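# Place blue-taped flask into a free shaker clamp

## Task

Put the glass flask carrying blue tape into an unoccupied clamp on the shaker so that its base sits fully down in the clamp and the clamp's spring ring encircles the flask's cone. Never grip that flask tightly, bear down hard on its rim, or rip the foil covering its opening. At the end every other flask must still be seated in its clamp. Clamp legs must not be bent and spring rings must not be pried off. No flask may be struck hard or dropped further than a few centimetres. Any breach means failure.

## Robot and tools

ROBOT. Two UR7e-style arms, left_arm and right_arm, each ending in a Robotiq 140 two-finger gripper with a wrist camera. The fingers can fold at a hinge: grip with the outer quarter of the pads (near the tips) for a predictable squeeze; deeper grips may wrap, pull the part in, squeeze too hard or slip. Fingertips pushed straight into a surface fold easily, hiding the contact. Base positions in the scene frame: left_arm (-0.027, +0.491, +0.013) m, right_arm (+0.044, -0.521, +0.013) m, both turned only slightly about z.

FRAMES. Scene frame: origin at table height halfway between the arms, +z up, +x out over the table, +y toward left_arm. Fixed cameras and the table use it. Each arm reports its hand position (m), quat_wxyz and velocities (m/s, rad/s) in its own base frame; readings can be off by a few cm. Command offsets run along the axes of that arm's current Hand target: gripper +z is where the fingers point, the fingers open and close along y. end_effector_position is the pinch point between closed pads; tips extend about 33 mm past it (about 9 mm when wide open).

ROW FORMAT (shared by execute_actions and move). One row = 18 numbers, each in [-1, 1], always for both arms: left dx, dy, dz, rx, ry, rz, left position, force_limit, speed, then the same nine for the right arm. The six pose numbers are an offset, not a pose, counted from the Hand target at the start of that action or move; every row counts from that same start, and a repeated offset moves further. Scale: 1.0 = 0.6 m or 180 degrees; rx, ry, rz form a single rotation vector. To leave an arm where it is, give six zeros and repeat its last gripper numbers (0 is itself a command). Orientation is clipped to 32 degrees from the measured one each step.

GRIPPER NUMBERS (absolute settings, not offsets). position: +1 fully open (140 mm), about -0.8 pads touching, -1 close until blocked. force_limit: pad force on a slow close, about 14 N at -1, 40 N at 0, 58 N at +1. speed: about 30 mm/s at -1, 140 at 0, 250 at +1; faster closes grip much harder. Both start at +1. For the glass flask use low force_limit and speed -1. To firm up a grip while status is 2, raise force_limit and step position -1 to -0.98; to soften, open and close slowly again.

TOOLS.
execute_actions(actions, cameras): actions is a list of actions; each action is a table of up to 15 rows at 1/30 s per row, the last row held if fewer. An empty list returns state plus images.
move(target, speed, blend, stop_force, zero, blocking, cameras): straight-line paths toward target, one row or a list of up to 15 rows, all offsets from the same starting Hand targets. speed in m/s, 0.002 to 3.6, default 0.25 (turns up to twice that in rad/s), one value or one per target. blend in m rounds corners, 0 stops at each. stop_force in N, 3 to 120, ends an arm's path on that much push; omit it when moving off something already pressed; unreliable if the gripper rotates. zero (bool, with stop_force) re-zeroes the force reference first. blocking=false returns early, not allowed with stop_force. Paths ignore obstacles and cap at 10 s. Avoid paths passing near an arm's own base.
wait(seconds 0 to 10). stop() brakes a running move. zoom_image(camera, region [x0, y0, x1, y1] pixels, at most 504 by 504) on the latest image of cam_head_left, cam_head_right, cam_high, cam_low, cam_left_wrist or cam_right_wrist (each 896x504). zero_wrist_force(arm). read_manual(section="licences"). finished_scene(scene = current scene number) ends the scene irreversibly.

RESULTS. Hand target = last commanded pose after clipping; the gripper may rest short of it, and the next command re-requests it. object_status: 0 moving, 1 blocked while opening, 2 blocked while closing (a grip), 3 reached the requested position or pads met. position_measured is in counts: 3 open, 75 = 100 mm, 139 = 60 mm, 200 = 20 mm, 230 pads meeting. Wrist force and torque are in the tool's own axes, showing push from the surface into the arm, plus a peak line. The move: line gives the ending (done, off_target, moving, held, fault) and limits (paced = pose clipped, held = steps withheld). Joint torques include gravity. MOTOR HOT appears at 70 °C; at 85 °C the arm brakes for 30 to 60 s.

AVOID. Outside force of roughly 150 N on an arm, or contact torque at 138 N m (big joints) or 25.7 N m (wrists), stops that arm for 10 s. Arms are stiff: aiming past a firm contact can trip a fault, so approach slowly. Don't let the arms or grippers press on each other. Don't knock the flasks or shaker, don't drop anything, and never leave anything off the table. Loose objects may occasionally be nudged by something.

Each tool is called in YAML: its name, and indented under it one key for each argument.

## Session

execute_actions:
  actions: []

Scene clock: 0.00 s.
left_arm: end_effector_position=(+0.9512, -0.1013, +0.3088) position_measured=3 object_status=3 end_effector_quat_wxyz=(-0.049, +0.736, -0.287, +0.612) | right_arm: end_effector_position=(+1.0342, +0.1166, +0.2080) position_measured=3 object_status=3 end_effector_quat_wxyz=(+0.089, +0.871, -0.127, +0.466)
Joint positions: left_arm=[-0.225 -0.845 1.355 -3.401 -1.635 3.61] | right_arm=[0.086 -0.551 0.773 -2.74 -1.917 3.339]
Joint velocities: within noise
Joint torques (N m): no reading
Motor temperatures (°C): left_arm=[32 33 29 37 41 42] | right_arm=[36 24 32 36 38 42]
Wrist force (N): no reading
Wrist torque (N m): no reading
Wrist force, peak (N): no reading
Hand target: left_arm +0.9512, -0.1013, +0.3088; -0.049, +0.736, -0.287, +0.612 | right_arm +1.0342, +0.1166, +0.2080; +0.089, +0.871, -0.127, +0.466
Tool commands: left_gripper/position=+1.0 left_gripper/force_limit=+1.0 left_gripper/speed=+1.0 right_gripper/position=+1.0 right_gripper/force_limit=+1.0 right_gripper/speed=+1.0

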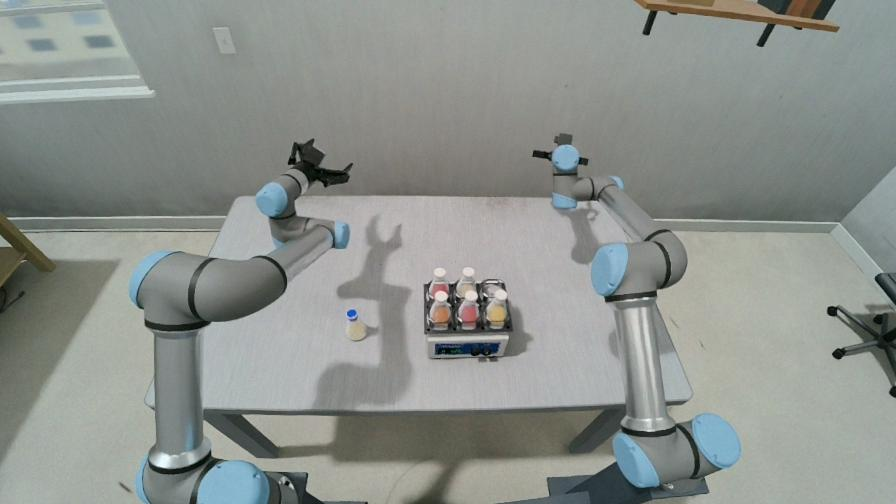

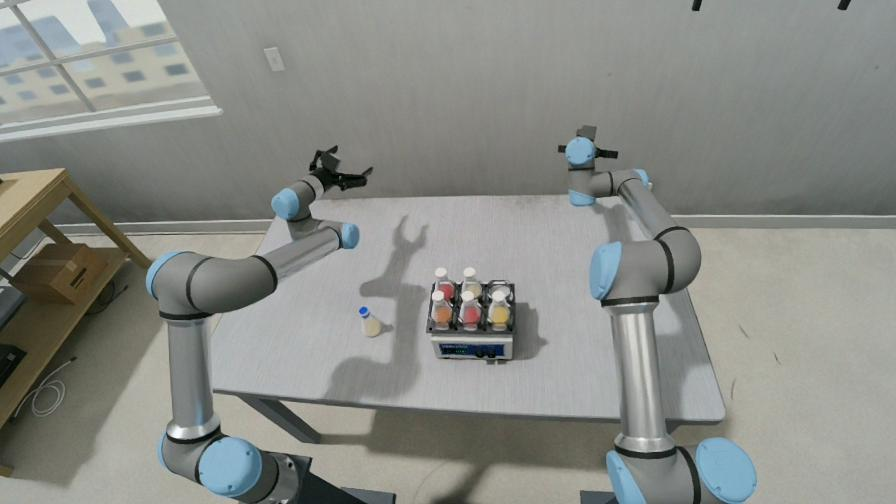

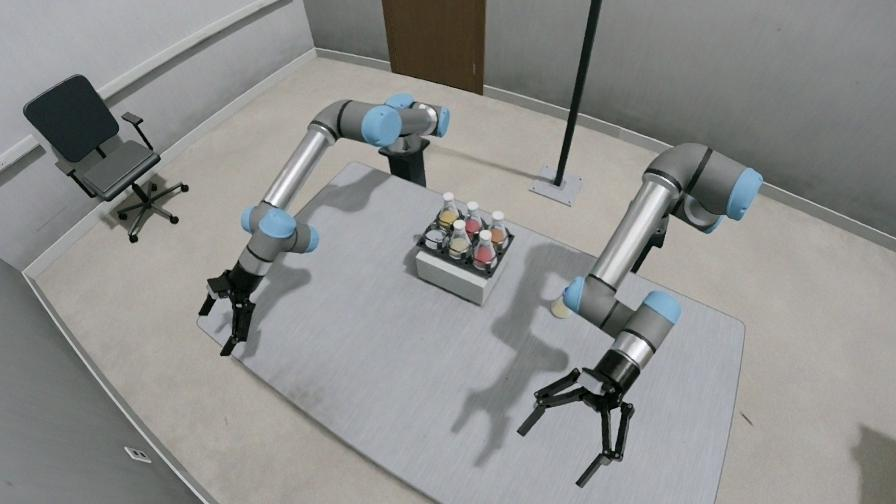

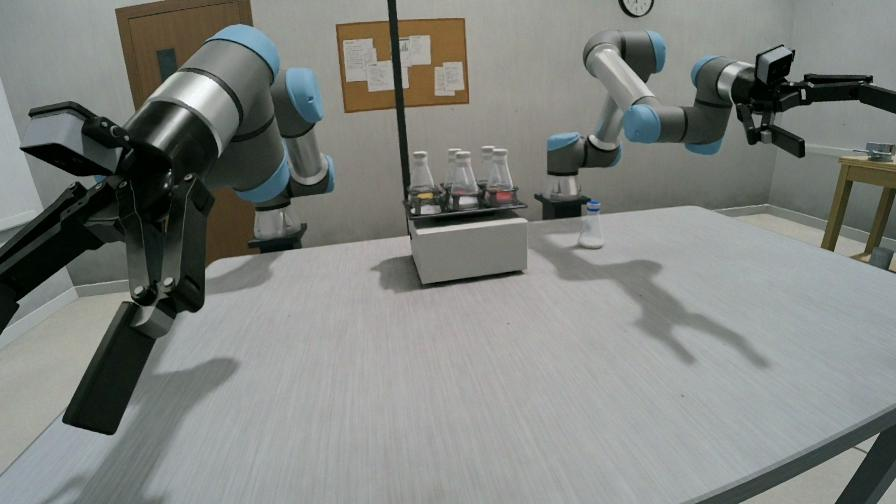

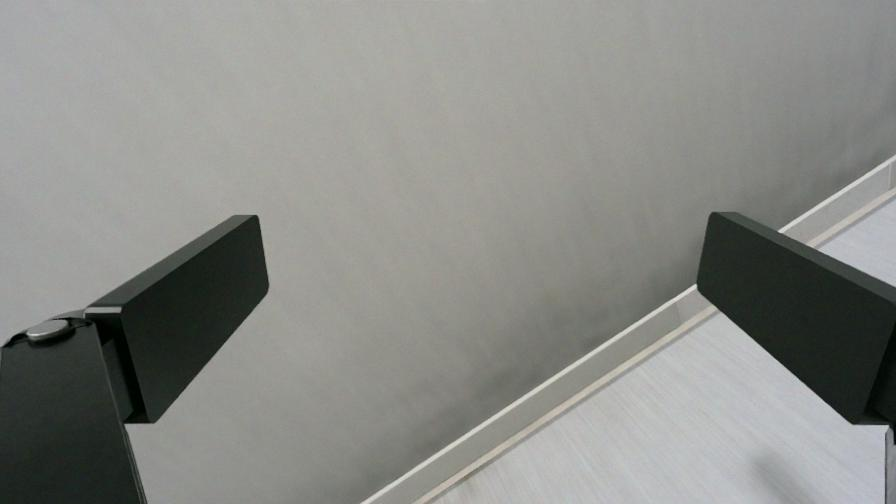

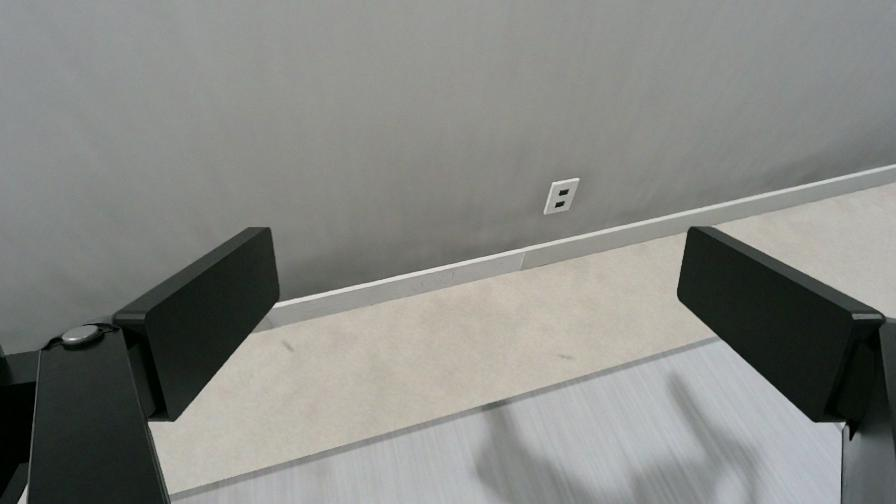

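zoom_image:
  camera: "cam_head_left"
  region: [330, 250, 540, 370]

zoom_image:
  camera: "cam_high"
  region: [390, 170, 590, 330]

zoom_image:
  camera: "cam_low"
  region: [390, 130, 630, 300]

Scaled by 2.400 from the camera's 896x504 image, which has a finer 1280x720 frame.

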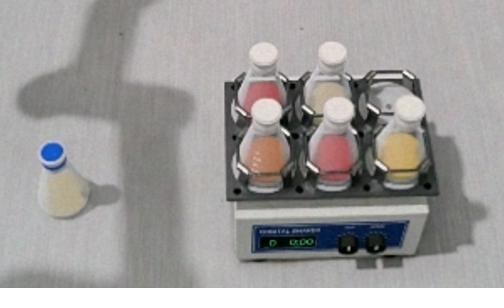

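Scaled by 2.520 from the camera's 896x504 image, which has a finer 1280x720 frame.

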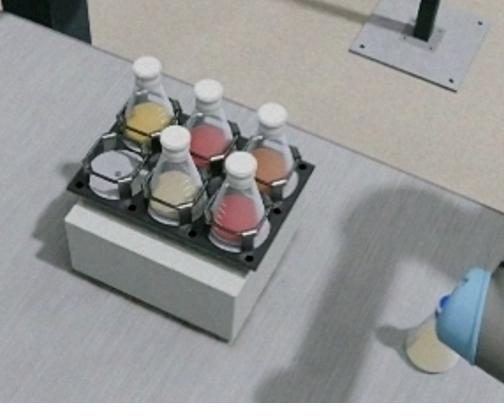

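Scaled by 2.100 from the camera's 896x504 image, which has a finer 1280x720 frame.

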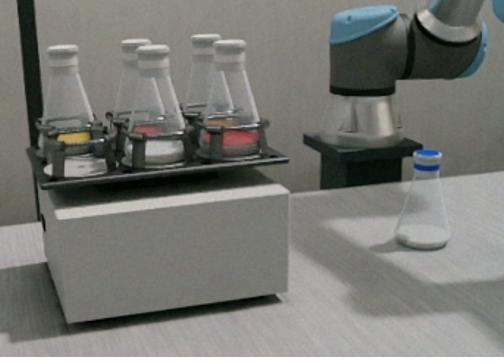

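move:
  target: [0.330,0.403,-0.480,-0.0343,-0.428,-0.2007,1,1,1,0,0,0,0,0,0,1,1,1]
  speed: 0.4
  cameras: ["all"]

Scene clock: 52.10 s.
left_arm: end_effector_position=(+0.6130, -0.3171, +0.4494) position_measured=3 object_status=3 end_effector_quat_wxyz=(+0.012, +1.000, +0.000, +0.021) | right_arm: end_effector_position=(+1.0342, +0.1166, +0.2080) position_measured=3 object_status=3 end_effector_quat_wxyz=(+0.089, +0.871, -0.127, +0.466)
Joint positions: left_arm=[-0.675 -0.829 0.035 -0.825 -1.563 2.466] | right_arm=[0.086 -0.551 0.773 -2.74 -1.917 3.339]
Joint torques (N m): left_arm=[5.46 -37.21 -29.82 -1.59 -1.28 0.25] | right_arm=[-0.98 -60.49 -26.32 -3.6 -0.57 -0.15]
Wrist force (N): left_arm=[1.9 0.3 -2.9] | right_arm=[0.2 0.1 0.0]
Wrist torque (N m): left_arm=[-0.08 -0.82 -0.06] | right_arm=[0.03 -0.05 -0.01]
Wrist force, peak (N): left_arm=[0.9 1.6 -3.7] | right_arm=[0.3 0.0 -0.3]
Hand target: left_arm +0.6137, -0.3175, +0.4502; +0.000, +1.000, +0.000, +0.000 | right_arm +1.0342, +0.1166, +0.2080; +0.089, +0.871, -0.127, +0.466
Off the commanded pose: left_arm 0.001 m, 3 deg | right_arm 0.000 m, 0 deg.
elbow stopped short (left arm): the move would have taken joint 3 (elbow) straighter than the controller allows.
move: off_target (left_arm)

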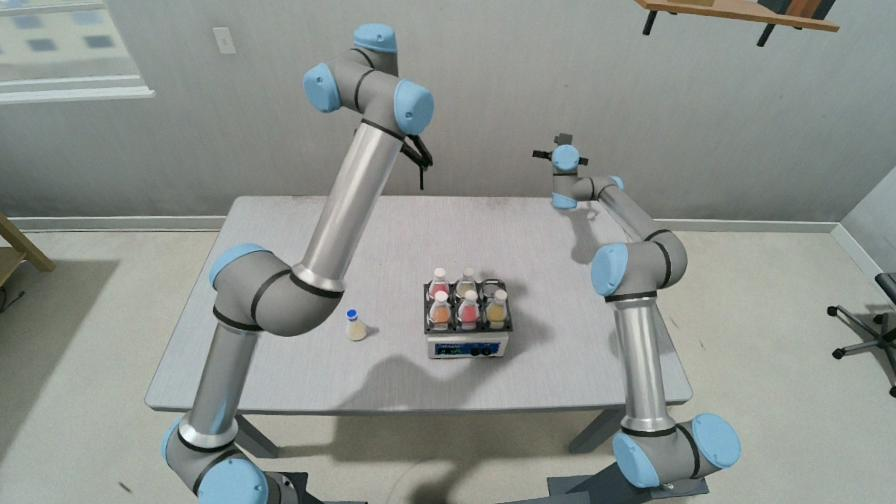

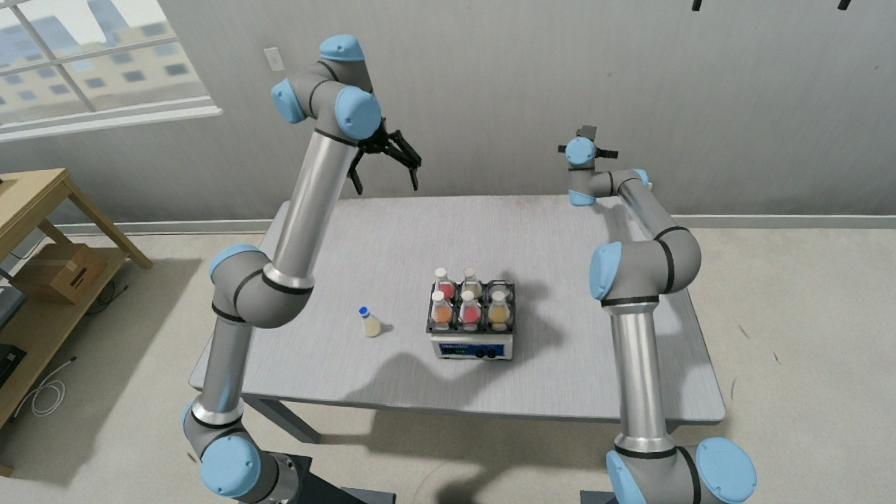

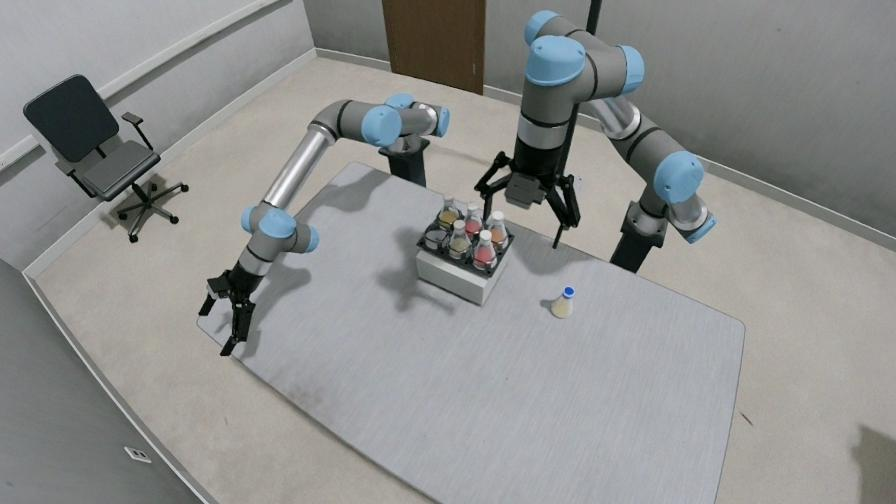

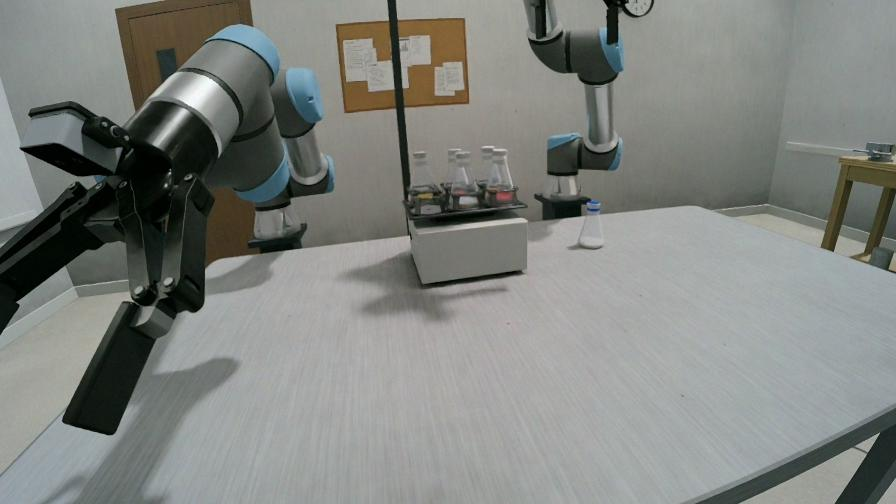

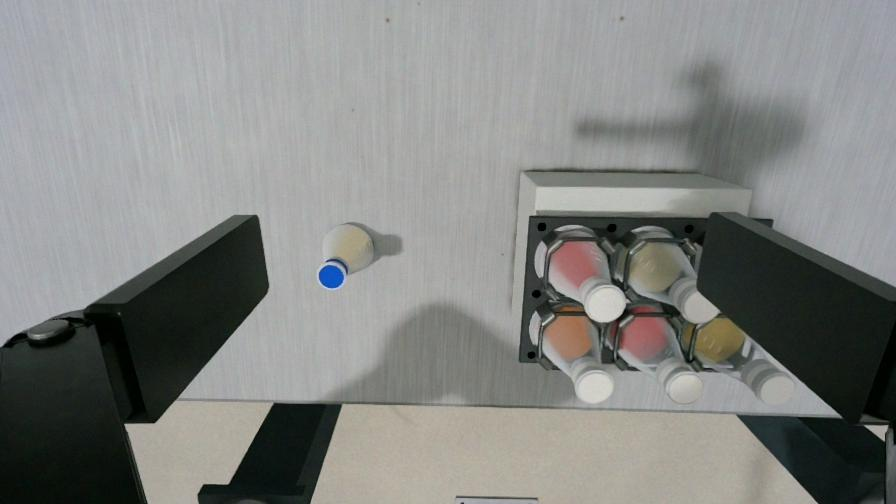

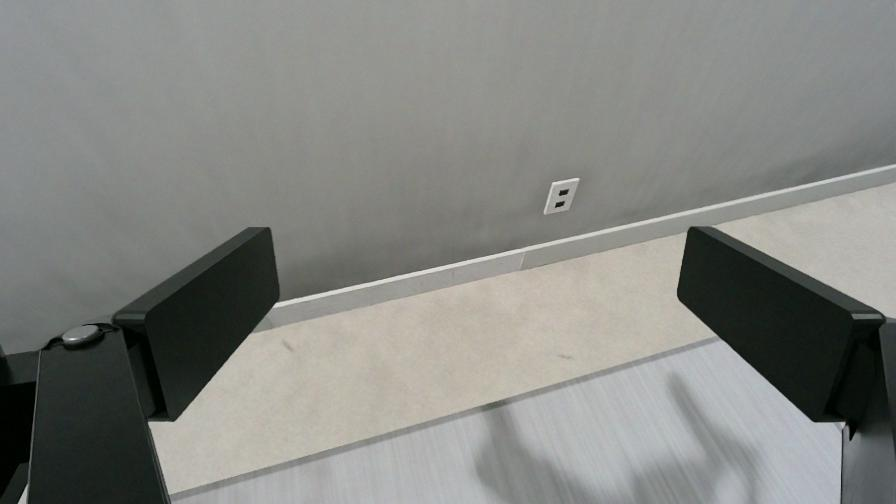

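move:
  target: [-0.36,-0.263,0.332,-0.0267,0.1372,0.1203,1,1,1,0,0,0,0,0,0,1,1,1]
  speed: 0.4
  cameras: ["cam_left_wrist","cam_low","cam_high"]

zoom_image:
  camera: "cam_left_wrist"
  region: [330, 100, 570, 340]

zoom_image:
  camera: "cam_low"
  region: [560, 180, 640, 260]

Scene clock: 109.50 s.
left_arm: end_effector_position=(+0.3975, -0.1598, +0.2512) position_measured=3 object_status=3 end_effector_quat_wxyz=(+0.041, +0.959, -0.186, +0.212) | right_arm: end_effector_position=(+1.0342, +0.1166, +0.2080) position_measured=3 object_status=3 end_effector_quat_wxyz=(+0.089, +0.871, -0.127, +0.466)
Joint positions: left_arm=[-0.847 -2.107 2.191 -2.048 -1.381 2.716] | right_arm=[0.086 -0.551 0.773 -2.74 -1.917 3.339]
Joint torques (N m): left_arm=[-0.91 -13.43 -14.3 -6.31 -0.99 2.1] | right_arm=[0.08 -61.26 -26.4 -3.23 -0.38 -0.17]
Wrist force (N): left_arm=[2.0 0.1 -2.6] | right_arm=[0.1 0.0 -0.2]
Wrist torque (N m): left_arm=[-0.13 -0.65 0.07] | right_arm=[0.01 -0.03 -0.01]
Wrist force, peak (N): left_arm=[7.3 2.9 5.7] | right_arm=[0.0 -0.4 -0.1]
Hand target: left_arm +0.3975, -0.1598, +0.2512; +0.041, +0.958, -0.186, +0.212 | right_arm +1.0342, +0.1166, +0.2080; +0.089, +0.871, -0.127, +0.466
Off the commanded pose: left_arm 0.000 m, 0 deg | right_arm 0.000 m, 0 deg.
move: done; limits=paced
Images, in order (width x height): cam_high 896x504, cam_low 896x504, cam_left_wrist 896x504.

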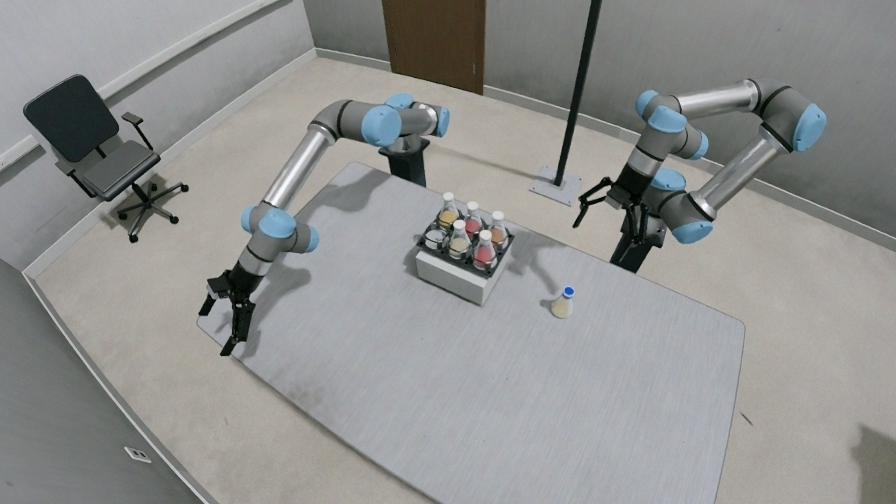

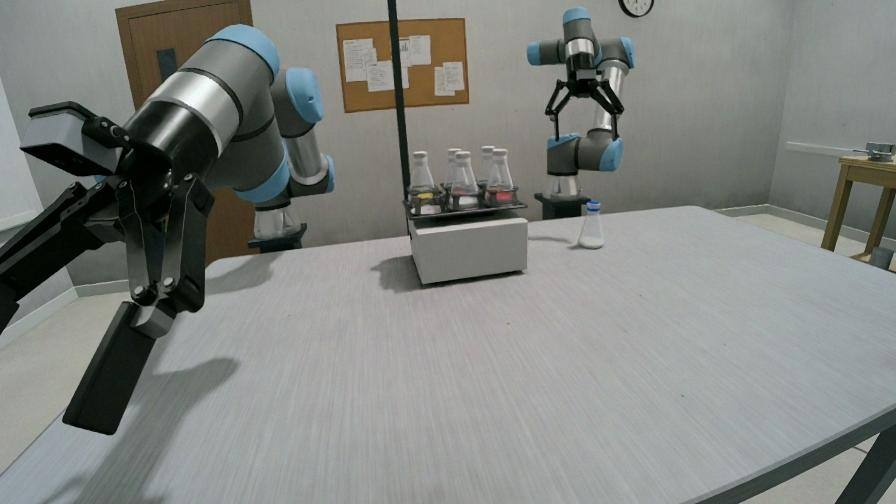

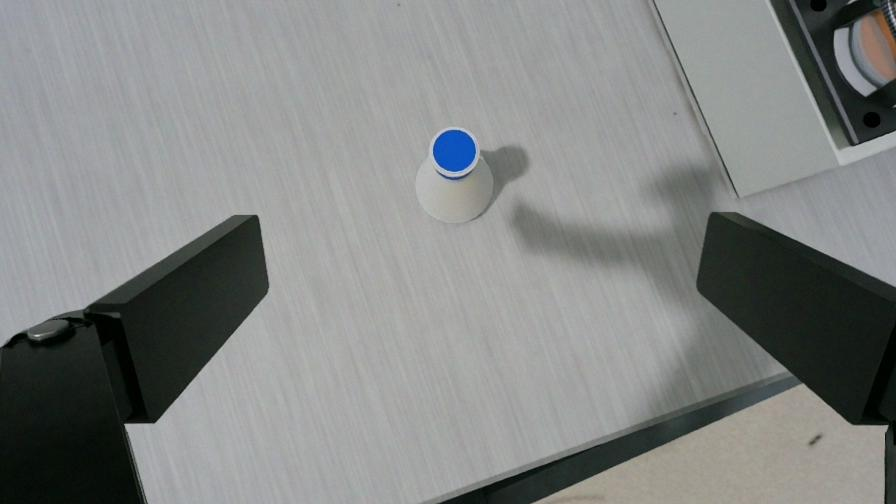

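Scaled by 2.100 from the camera's 896x504 image, which has a finer 1280x720 frame.

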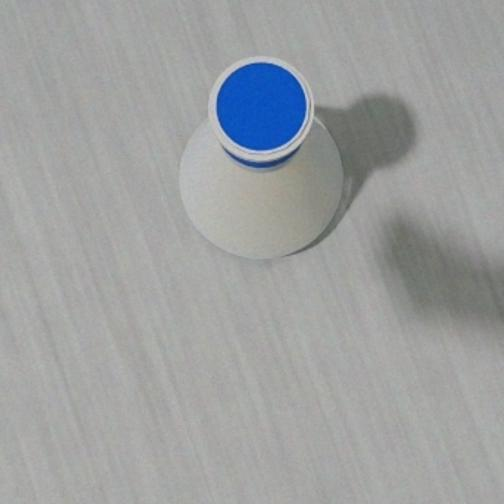

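Scaled by 6.300 from the camera's 896x504 image, which has a finer 1280x720 frame.

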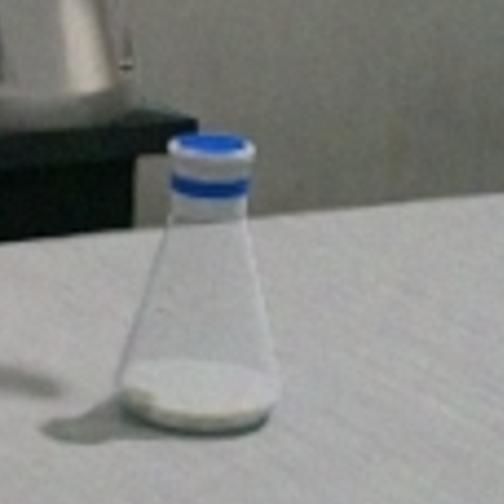

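move:
  target: [0.0115,-0.0038,0.19,0,0,0,0.0,-1,-0.5,0,0,0,0,0,0,1,1,1]
  speed: 0.15
  cameras: ["cam_left_wrist","cam_low"]

zoom_image:
  camera: "cam_low"
  region: [540, 140, 660, 260]

Scene clock: 170.33 s.
left_arm: end_effector_position=(+0.4487, -0.1779, +0.1507) position_measured=129 object_status=3 end_effector_quat_wxyz=(+0.041, +0.959, -0.186, +0.212) | right_arm: end_effector_position=(+1.0342, +0.1166, +0.2080) position_measured=3 object_status=3 end_effector_quat_wxyz=(+0.089, +0.871, -0.127, +0.466)
Joint positions: left_arm=[-0.765 -1.847 2.318 -2.45 -1.413 2.793] | right_arm=[0.086 -0.551 0.773 -2.74 -1.917 3.339]
Joint torques (N m): left_arm=[-6.54 -7.68 -34.51 -5.58 2.02 -2.25] | right_arm=[0.83 -60.46 -26.5 -3.48 -0.34 -0.05]
Wrist force (N): left_arm=[1.9 0.2 -2.5] | right_arm=[-0.1 0.0 0.0]
Wrist torque (N m): left_arm=[-0.13 -0.66 -0.03] | right_arm=[-0.01 0.01 -0.01]
Wrist force, peak (N): left_arm=[2.0 0.4 -4.8] | right_arm=[0.0 0.2 -0.2]
Hand target: left_arm +0.4487, -0.1779, +0.1508; +0.041, +0.958, -0.186, +0.212 | right_arm +1.0342, +0.1166, +0.2080; +0.089, +0.871, -0.127, +0.466
Off the commanded pose: left_arm 0.000 m, 0 deg | right_arm 0.000 m, 0 deg.
move: done
Images, in order (width x height): cam_low 896x504, cam_left_wrist 896x504.

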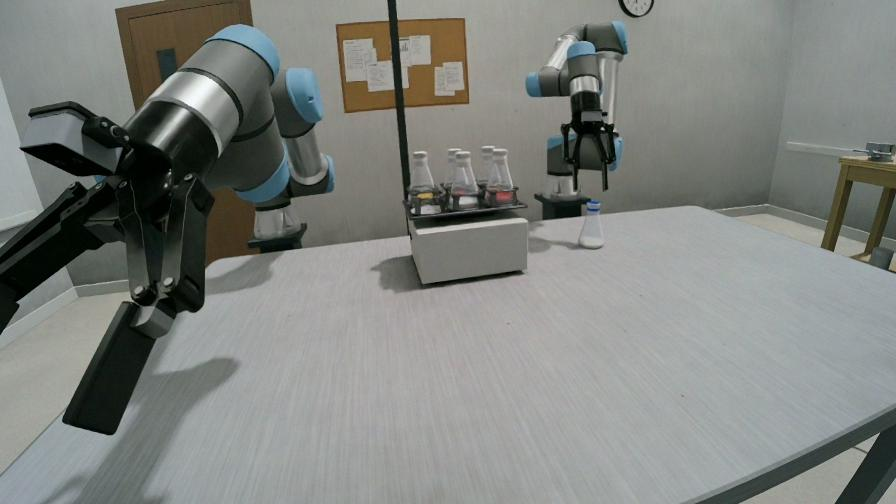

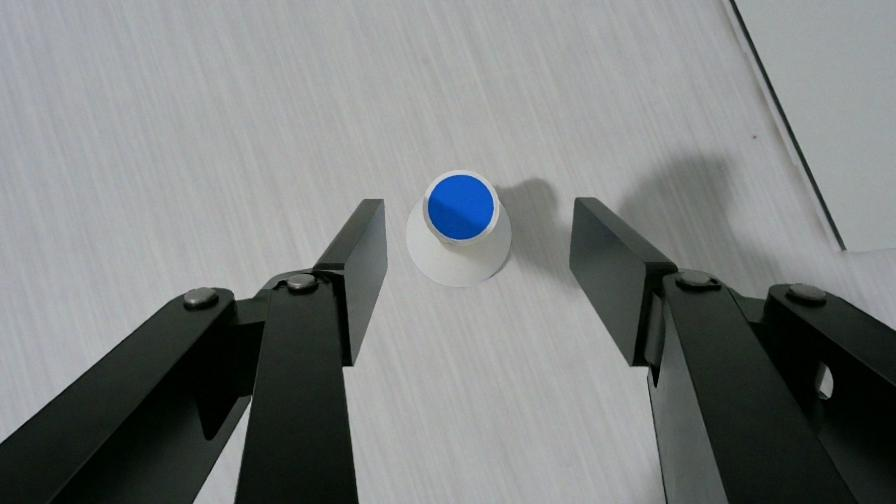

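Scaled by 4.200 from the camera's 896x504 image, which has a finer 1280x720 frame.

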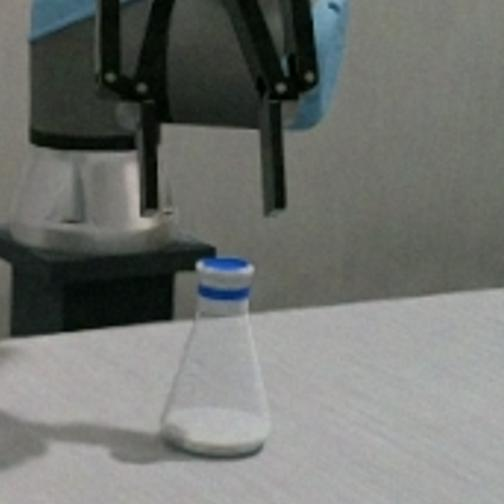

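move:
  target: [0,-0.0032,0.0662,0,0,0,0.0,-1,-0.5,0,0,0,0,0,0,1,1,1]
  speed: 0.08
  cameras: ["cam_left_wrist","cam_low"]

zoom_image:
  camera: "cam_low"
  region: [560, 170, 640, 250]

Scene clock: 191.90 s.
left_arm: end_effector_position=(+0.4650, -0.1824, +0.1147) position_measured=129 object_status=3 end_effector_quat_wxyz=(+0.041, +0.959, -0.186, +0.212) | right_arm: end_effector_position=(+1.0342, +0.1166, +0.2080) position_measured=3 object_status=3 end_effector_quat_wxyz=(+0.089, +0.871, -0.127, +0.466)
Joint positions: left_arm=[-0.741 -1.735 2.346 -2.592 -1.422 2.815] | right_arm=[0.086 -0.551 0.773 -2.74 -1.917 3.339]
Joint torques (N m): left_arm=[-7.96 -20.86 -31.32 -3.6 1.31 -1.85] | right_arm=[-0.71 -60.08 -26.47 -3.38 -0.68 -0.25]
Wrist force (N): left_arm=[2.0 0.2 -2.4] | right_arm=[0.1 -0.1 0.1]
Wrist torque (N m): left_arm=[-0.13 -0.67 -0.07] | right_arm=[-0.03 -0.03 0.00]
Wrist force, peak (N): left_arm=[2.0 0.4 -3.9] | right_arm=[0.2 -0.3 0.1]
Hand target: left_arm +0.4650, -0.1824, +0.1148; +0.041, +0.958, -0.186, +0.212 | right_arm +1.0342, +0.1166, +0.2080; +0.089, +0.871, -0.127, +0.466
Off the commanded pose: left_arm 0.000 m, 0 deg | right_arm 0.000 m, 0 deg.
move: done
Images, in order (width x height): cam_low 896x504, cam_left_wrist 896x504.

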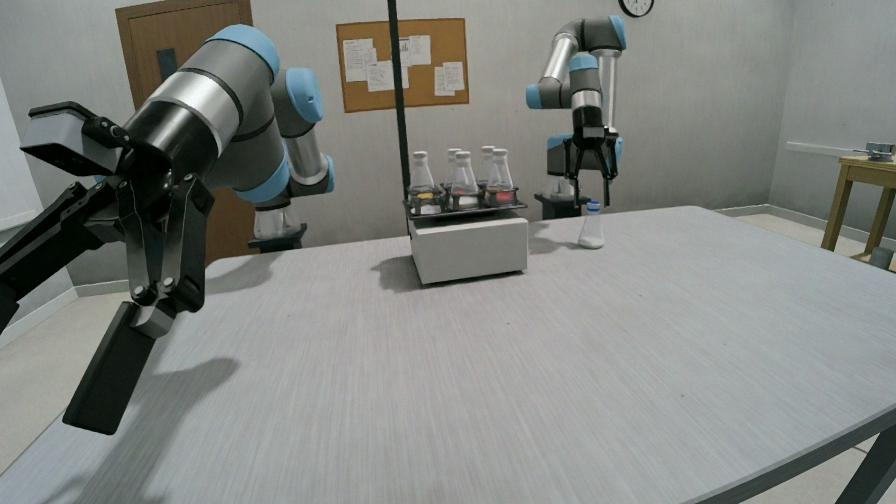

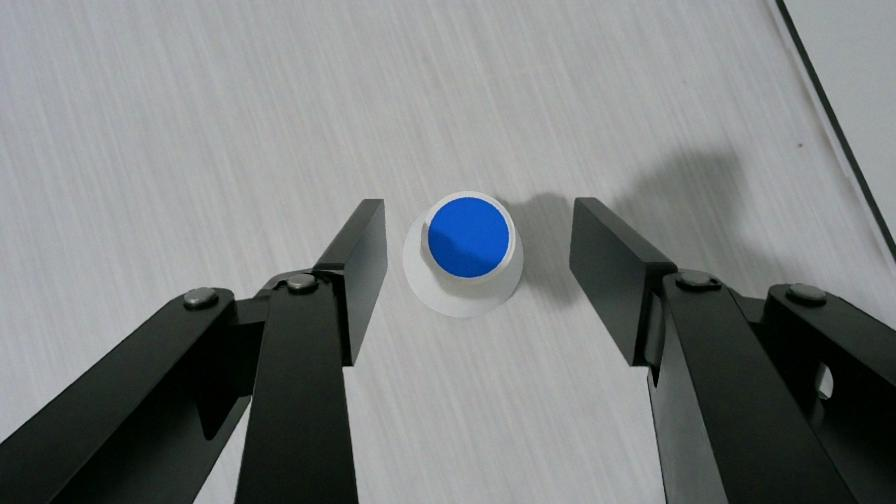

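Scaled by 6.300 from the camera's 896x504 image, which has a finer 1280x720 frame.

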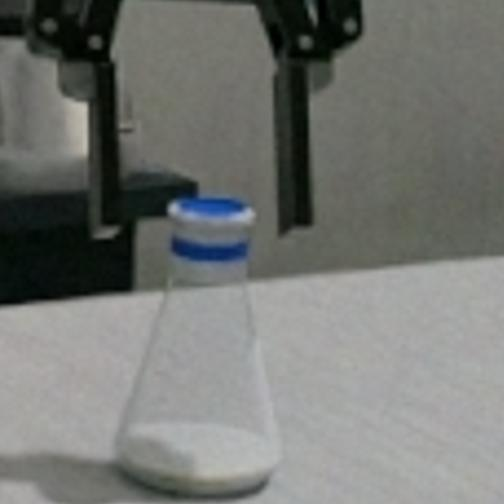

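move:
  target:
    - [0,0,0.009,0,0,0,0.0,-1,-0.5,0,0,0,0,0,0,1,1,1]
    - [0,0,0.009,0,0,0,-1,-1,-1,0,0,0,0,0,0,1,1,1]
  speed: 0.05

wait:
  seconds: 1.5
  cameras: ["cam_left_wrist","cam_low"]

zoom_image:
  camera: "cam_low"
  region: [560, 170, 640, 250]

Scene clock: 208.10 s.
left_arm: end_effector_position=(+0.4671, -0.1833, +0.1098) position_measured=182 object_status=0 end_effector_quat_wxyz=(+0.041, +0.958, -0.186, +0.212) | right_arm: end_effector_position=(+1.0342, +0.1166, +0.2080) position_measured=3 object_status=3 end_effector_quat_wxyz=(+0.089, +0.871, -0.127, +0.466)
Joint positions: left_arm=[-0.739 -1.719 2.348 -2.611 -1.423 2.817] | right_arm=[0.086 -0.551 0.773 -2.74 -1.917 3.339]
Joint torques (N m): left_arm=[-5.87 -25.29 -30.84 -1.92 0.42 -1.78] | right_arm=[-0.21 -60.86 -26.86 -3.26 -0.37 -0.04]
Wrist force (N): left_arm=[2.4 -0.1 -3.9] | right_arm=[-0.1 0.1 -0.1]
Wrist torque (N m): left_arm=[-0.12 -0.63 -0.07] | right_arm=[0.01 0.00 -0.01]
Wrist force, peak (N): left_arm=[3.2 -0.8 -4.6] | right_arm=[0.1 -0.1 -0.3]
Hand target: left_arm +0.4671, -0.1833, +0.1099; +0.041, +0.958, -0.186, +0.212 | right_arm +1.0342, +0.1166, +0.2080; +0.089, +0.871, -0.127, +0.466
Off the commanded pose: left_arm 0.000 m, 0 deg | right_arm 0.000 m, 0 deg.
move: done

Scene clock: 209.60 s.
left_arm: end_effector_position=(+0.4671, -0.1833, +0.1099) position_measured=182 object_status=2 end_effector_quat_wxyz=(+0.041, +0.958, -0.186, +0.212) | right_arm: end_effector_position=(+1.0342, +0.1166, +0.2080) position_measured=3 object_status=3 end_effector_quat_wxyz=(+0.089, +0.871, -0.127, +0.466)
Joint positions: left_arm=[-0.739 -1.719 2.348 -2.611 -1.423 2.817] | right_arm=[0.086 -0.551 0.773 -2.74 -1.917 3.339]
Joint torques (N m): left_arm=[-5.87 -16.82 -32.3 -1.85 1.54 -1.9] | right_arm=[-0.33 -60.8 -26.91 -3.22 -0.54 -0.23]
Wrist force (N): left_arm=[2.3 -0.1 -3.5] | right_arm=[-0.1 -0.2 0.0]
Wrist torque (N m): left_arm=[-0.09 -0.64 -0.07] | right_arm=[-0.04 0.01 0.00]
Wrist force, peak (N): left_arm=[3.0 -0.6 -4.6] | right_arm=[0.1 -0.2 -0.3]
Hand target: left_arm +0.4671, -0.1833, +0.1099; +0.041, +0.958, -0.186, +0.212 | right_arm +1.0342, +0.1166, +0.2080; +0.089, +0.871, -0.127, +0.466
Tool commands: left_gripper/position=-1.0 left_gripper/force_limit=-1.0 left_gripper/speed=-1.0 right_gripper/position=+1.0 right_gripper/force_limit=+1.0 right_gripper/speed=+1.0
Off the commanded pose: left_arm 0.000 m, 0 deg | right_arm 0.000 m, 0 deg.
wait: 1.50 s; at rest by 0.17 s
Images, in order (width x height): cam_low 896x504, cam_left_wrist 896x504.

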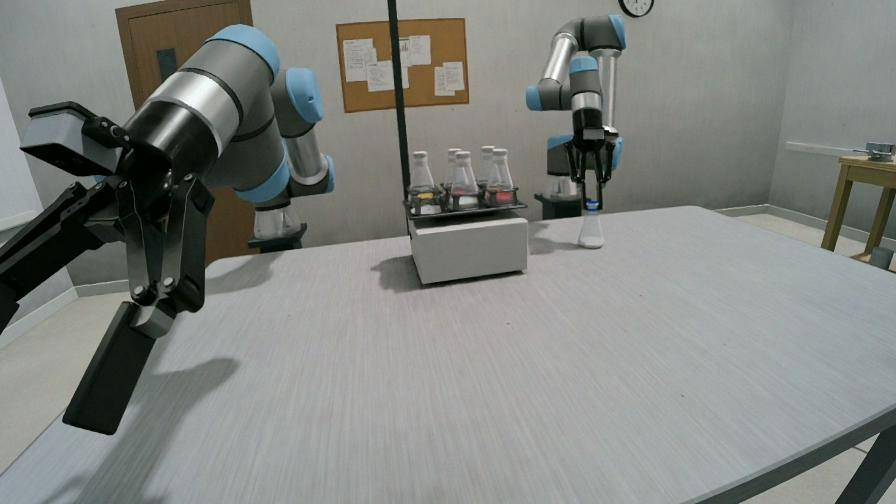

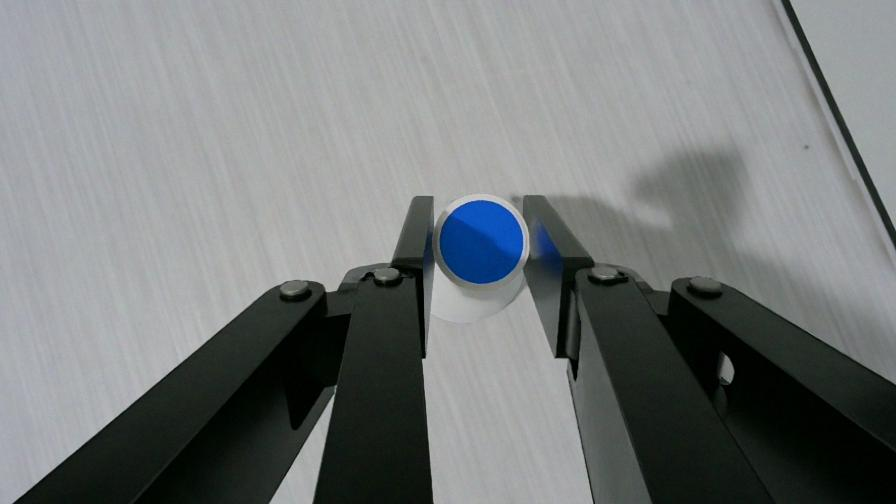

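Scaled by 6.300 from the camera's 896x504 image, which has a finer 1280x720 frame.

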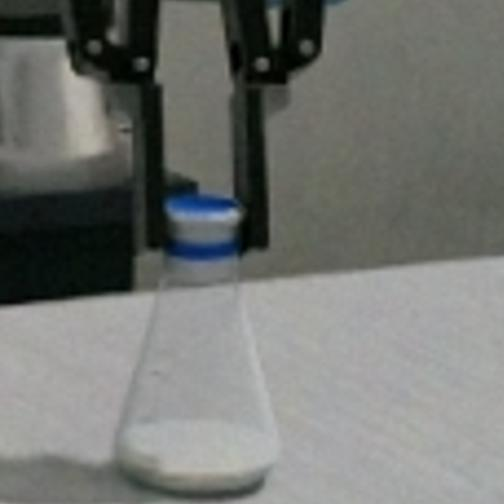

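move:
  target:
    - [0.0352,0,-0.0755,0,0,0,-1,-1,-1,0,0,0,0,0,0,1,1,1]
    - [0.197,0,-0.423,0,0,0,-1,-1,-1,0,0,0,0,0,0,1,1,1]
  speed: 0.12
  cameras: ["cam_left_wrist","cam_low"]

Scene clock: 219.97 s.
left_arm: end_effector_position=(+0.4672, -0.1834, +0.3897) position_measured=182 object_status=2 end_effector_quat_wxyz=(+0.041, +0.959, -0.186, +0.212) | right_arm: end_effector_position=(+1.0342, +0.1166, +0.2080) position_measured=3 object_status=3 end_effector_quat_wxyz=(+0.089, +0.871, -0.127, +0.466)
Joint positions: left_arm=[-0.739 -1.887 1.719 -1.814 -1.423 2.817] | right_arm=[0.086 -0.551 0.773 -2.74 -1.917 3.339]
Joint torques (N m): left_arm=[-4.6 -22.67 -25.83 -4.77 0.22 -2] | right_arm=[0.7 -60.57 -25.53 -3.33 -0.49 -0.18]
Wrist force (N): left_arm=[1.5 0.2 -1.9] | right_arm=[0.0 0.0 -0.1]
Wrist torque (N m): left_arm=[-0.13 -0.62 -0.06] | right_arm=[-0.01 -0.01 -0.01]
Wrist force, peak (N): left_arm=[2.7 -0.3 -3.8] | right_arm=[0.2 -0.2 -0.2]
Hand target: left_arm +0.4672, -0.1834, +0.3898; +0.041, +0.958, -0.186, +0.212 | right_arm +1.0342, +0.1166, +0.2080; +0.089, +0.871, -0.127, +0.466
Off the commanded pose: left_arm 0.000 m, 0 deg | right_arm 0.000 m, 0 deg.
move: done
Images, in order (width x height): cam_low 896x504, cam_left_wrist 896x504.

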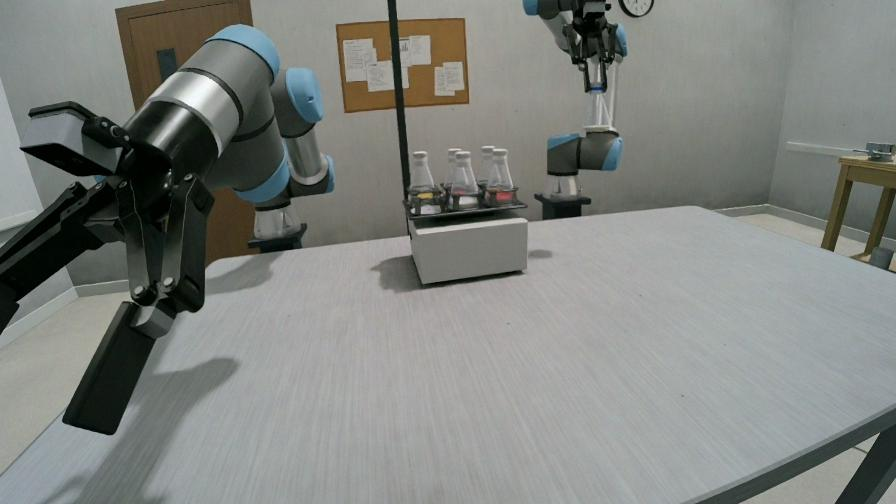

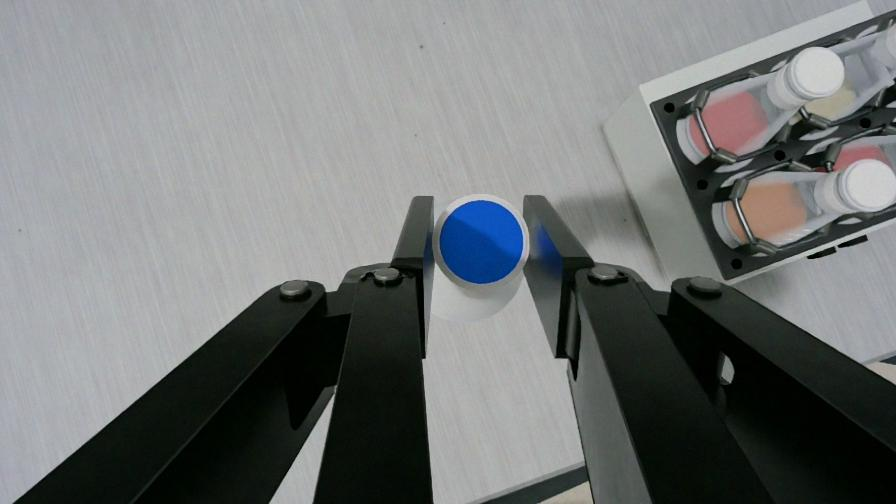

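move:
  target: [0.298,0.311,0.139,-0.0657,0,0.141,-1,-1,-1,0,0,0,0,0,0,1,1,1]
  speed: 0.15
  cameras: ["cam_left_wrist","cam_low","cam_high"]

zoom_image:
  camera: "cam_left_wrist"
  region: [540, 20, 896, 320]

Scene clock: 275.77 s.
left_arm: end_effector_position=(+0.5803, -0.4302, +0.3896) position_measured=182 object_status=2 end_effector_quat_wxyz=(+0.091, +0.885, -0.412, +0.196) | right_arm: end_effector_position=(+1.0342, +0.1166, +0.2080) position_measured=3 object_status=3 end_effector_quat_wxyz=(+0.089, +0.871, -0.127, +0.466)
Joint positions: left_arm=[-0.813 -1.329 1.19 -1.866 -1.596 3.195] | right_arm=[0.086 -0.551 0.773 -2.74 -1.917 3.339]
Joint torques (N m): left_arm=[5.5 -38.8 -26.24 -6.52 1.35 -1.09] | right_arm=[-0.82 -60.96 -26.37 -3.21 -0.47 -0.34]
Wrist force (N): left_arm=[1.4 0.2 -1.8] | right_arm=[0.0 0.1 -0.2]
Wrist torque (N m): left_arm=[-0.13 -0.64 0.06] | right_arm=[0.00 -0.01 -0.01]
Wrist force, peak (N): left_arm=[3.5 0.4 -0.8] | right_arm=[0.3 -0.2 -0.1]
Hand target: left_arm +0.5803, -0.4302, +0.3896; +0.091, +0.885, -0.412, +0.196 | right_arm +1.0342, +0.1166, +0.2080; +0.089, +0.871, -0.127, +0.466
Off the commanded pose: left_arm 0.000 m, 0 deg | right_arm 0.000 m, 0 deg.
move: done
Images, in order (width x height): cam_high 896x504, cam_low 896x504, cam_left_wrist 896x504.

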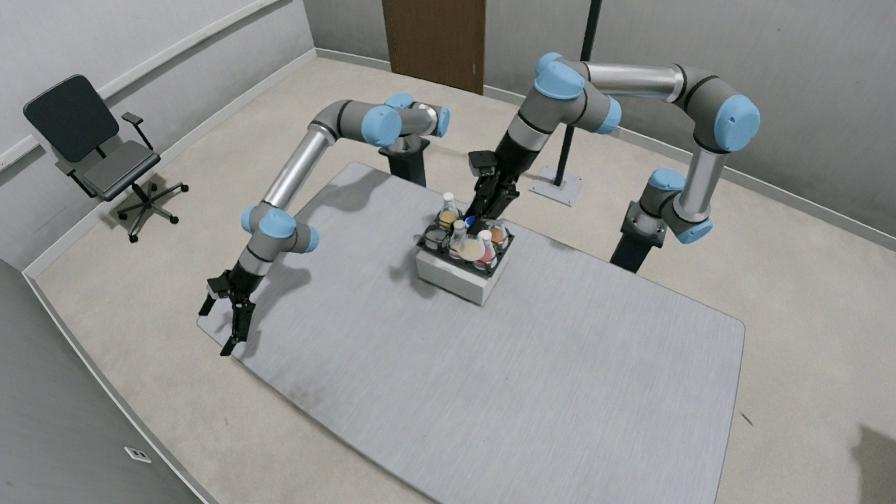

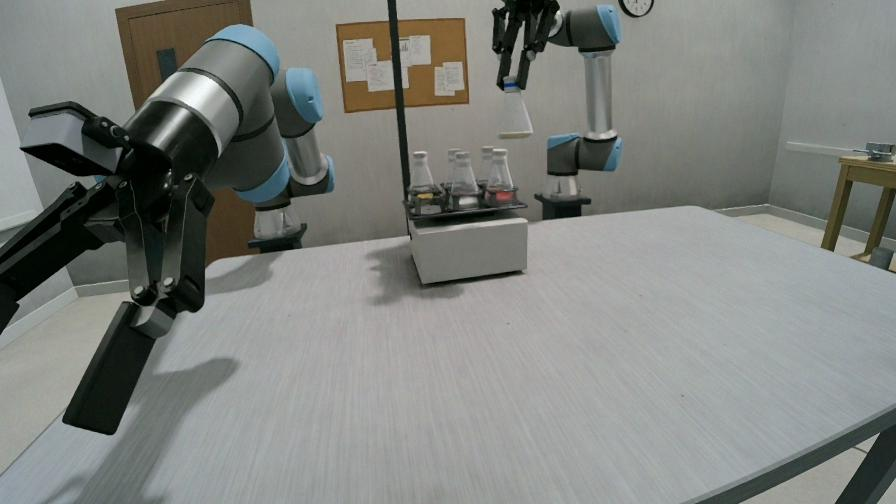

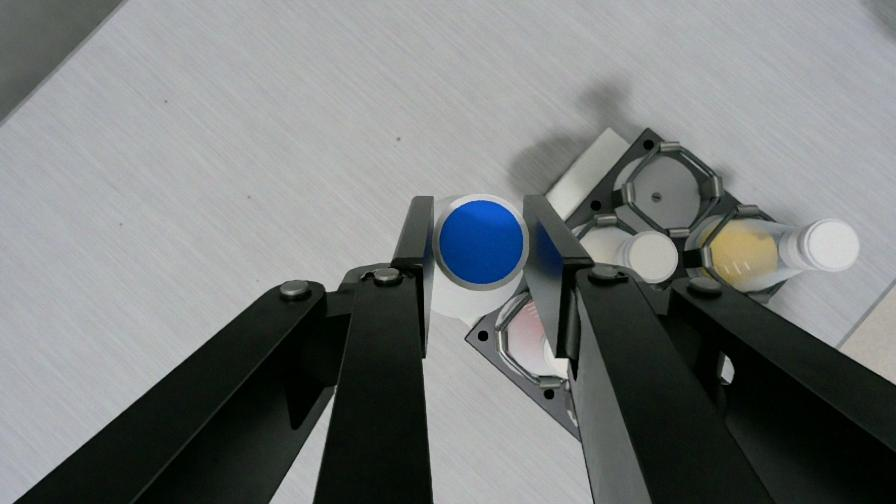

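Scaled by 1.416 from the camera's 896x504 image, which has a finer 1280x720 frame.

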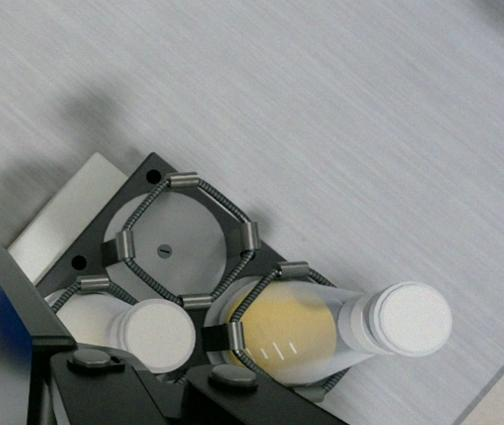

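zoom_image:
  camera: "cam_low"
  region: [380, 40, 580, 290]

zoom_image:
  camera: "cam_left_wrist"
  region: [400, 170, 560, 340]

Scaled by 2.016 from the camera's 896x504 image, which has a finer 1280x720 frame.

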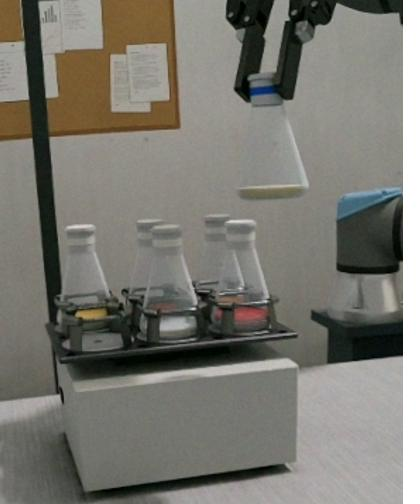

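Scaled by 2.965 from the camera's 896x504 image, which has a finer 1280x720 frame.

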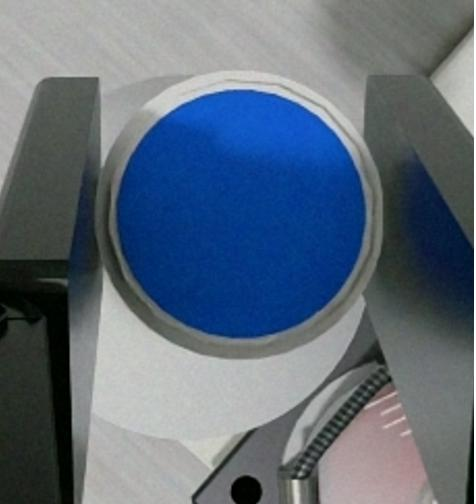

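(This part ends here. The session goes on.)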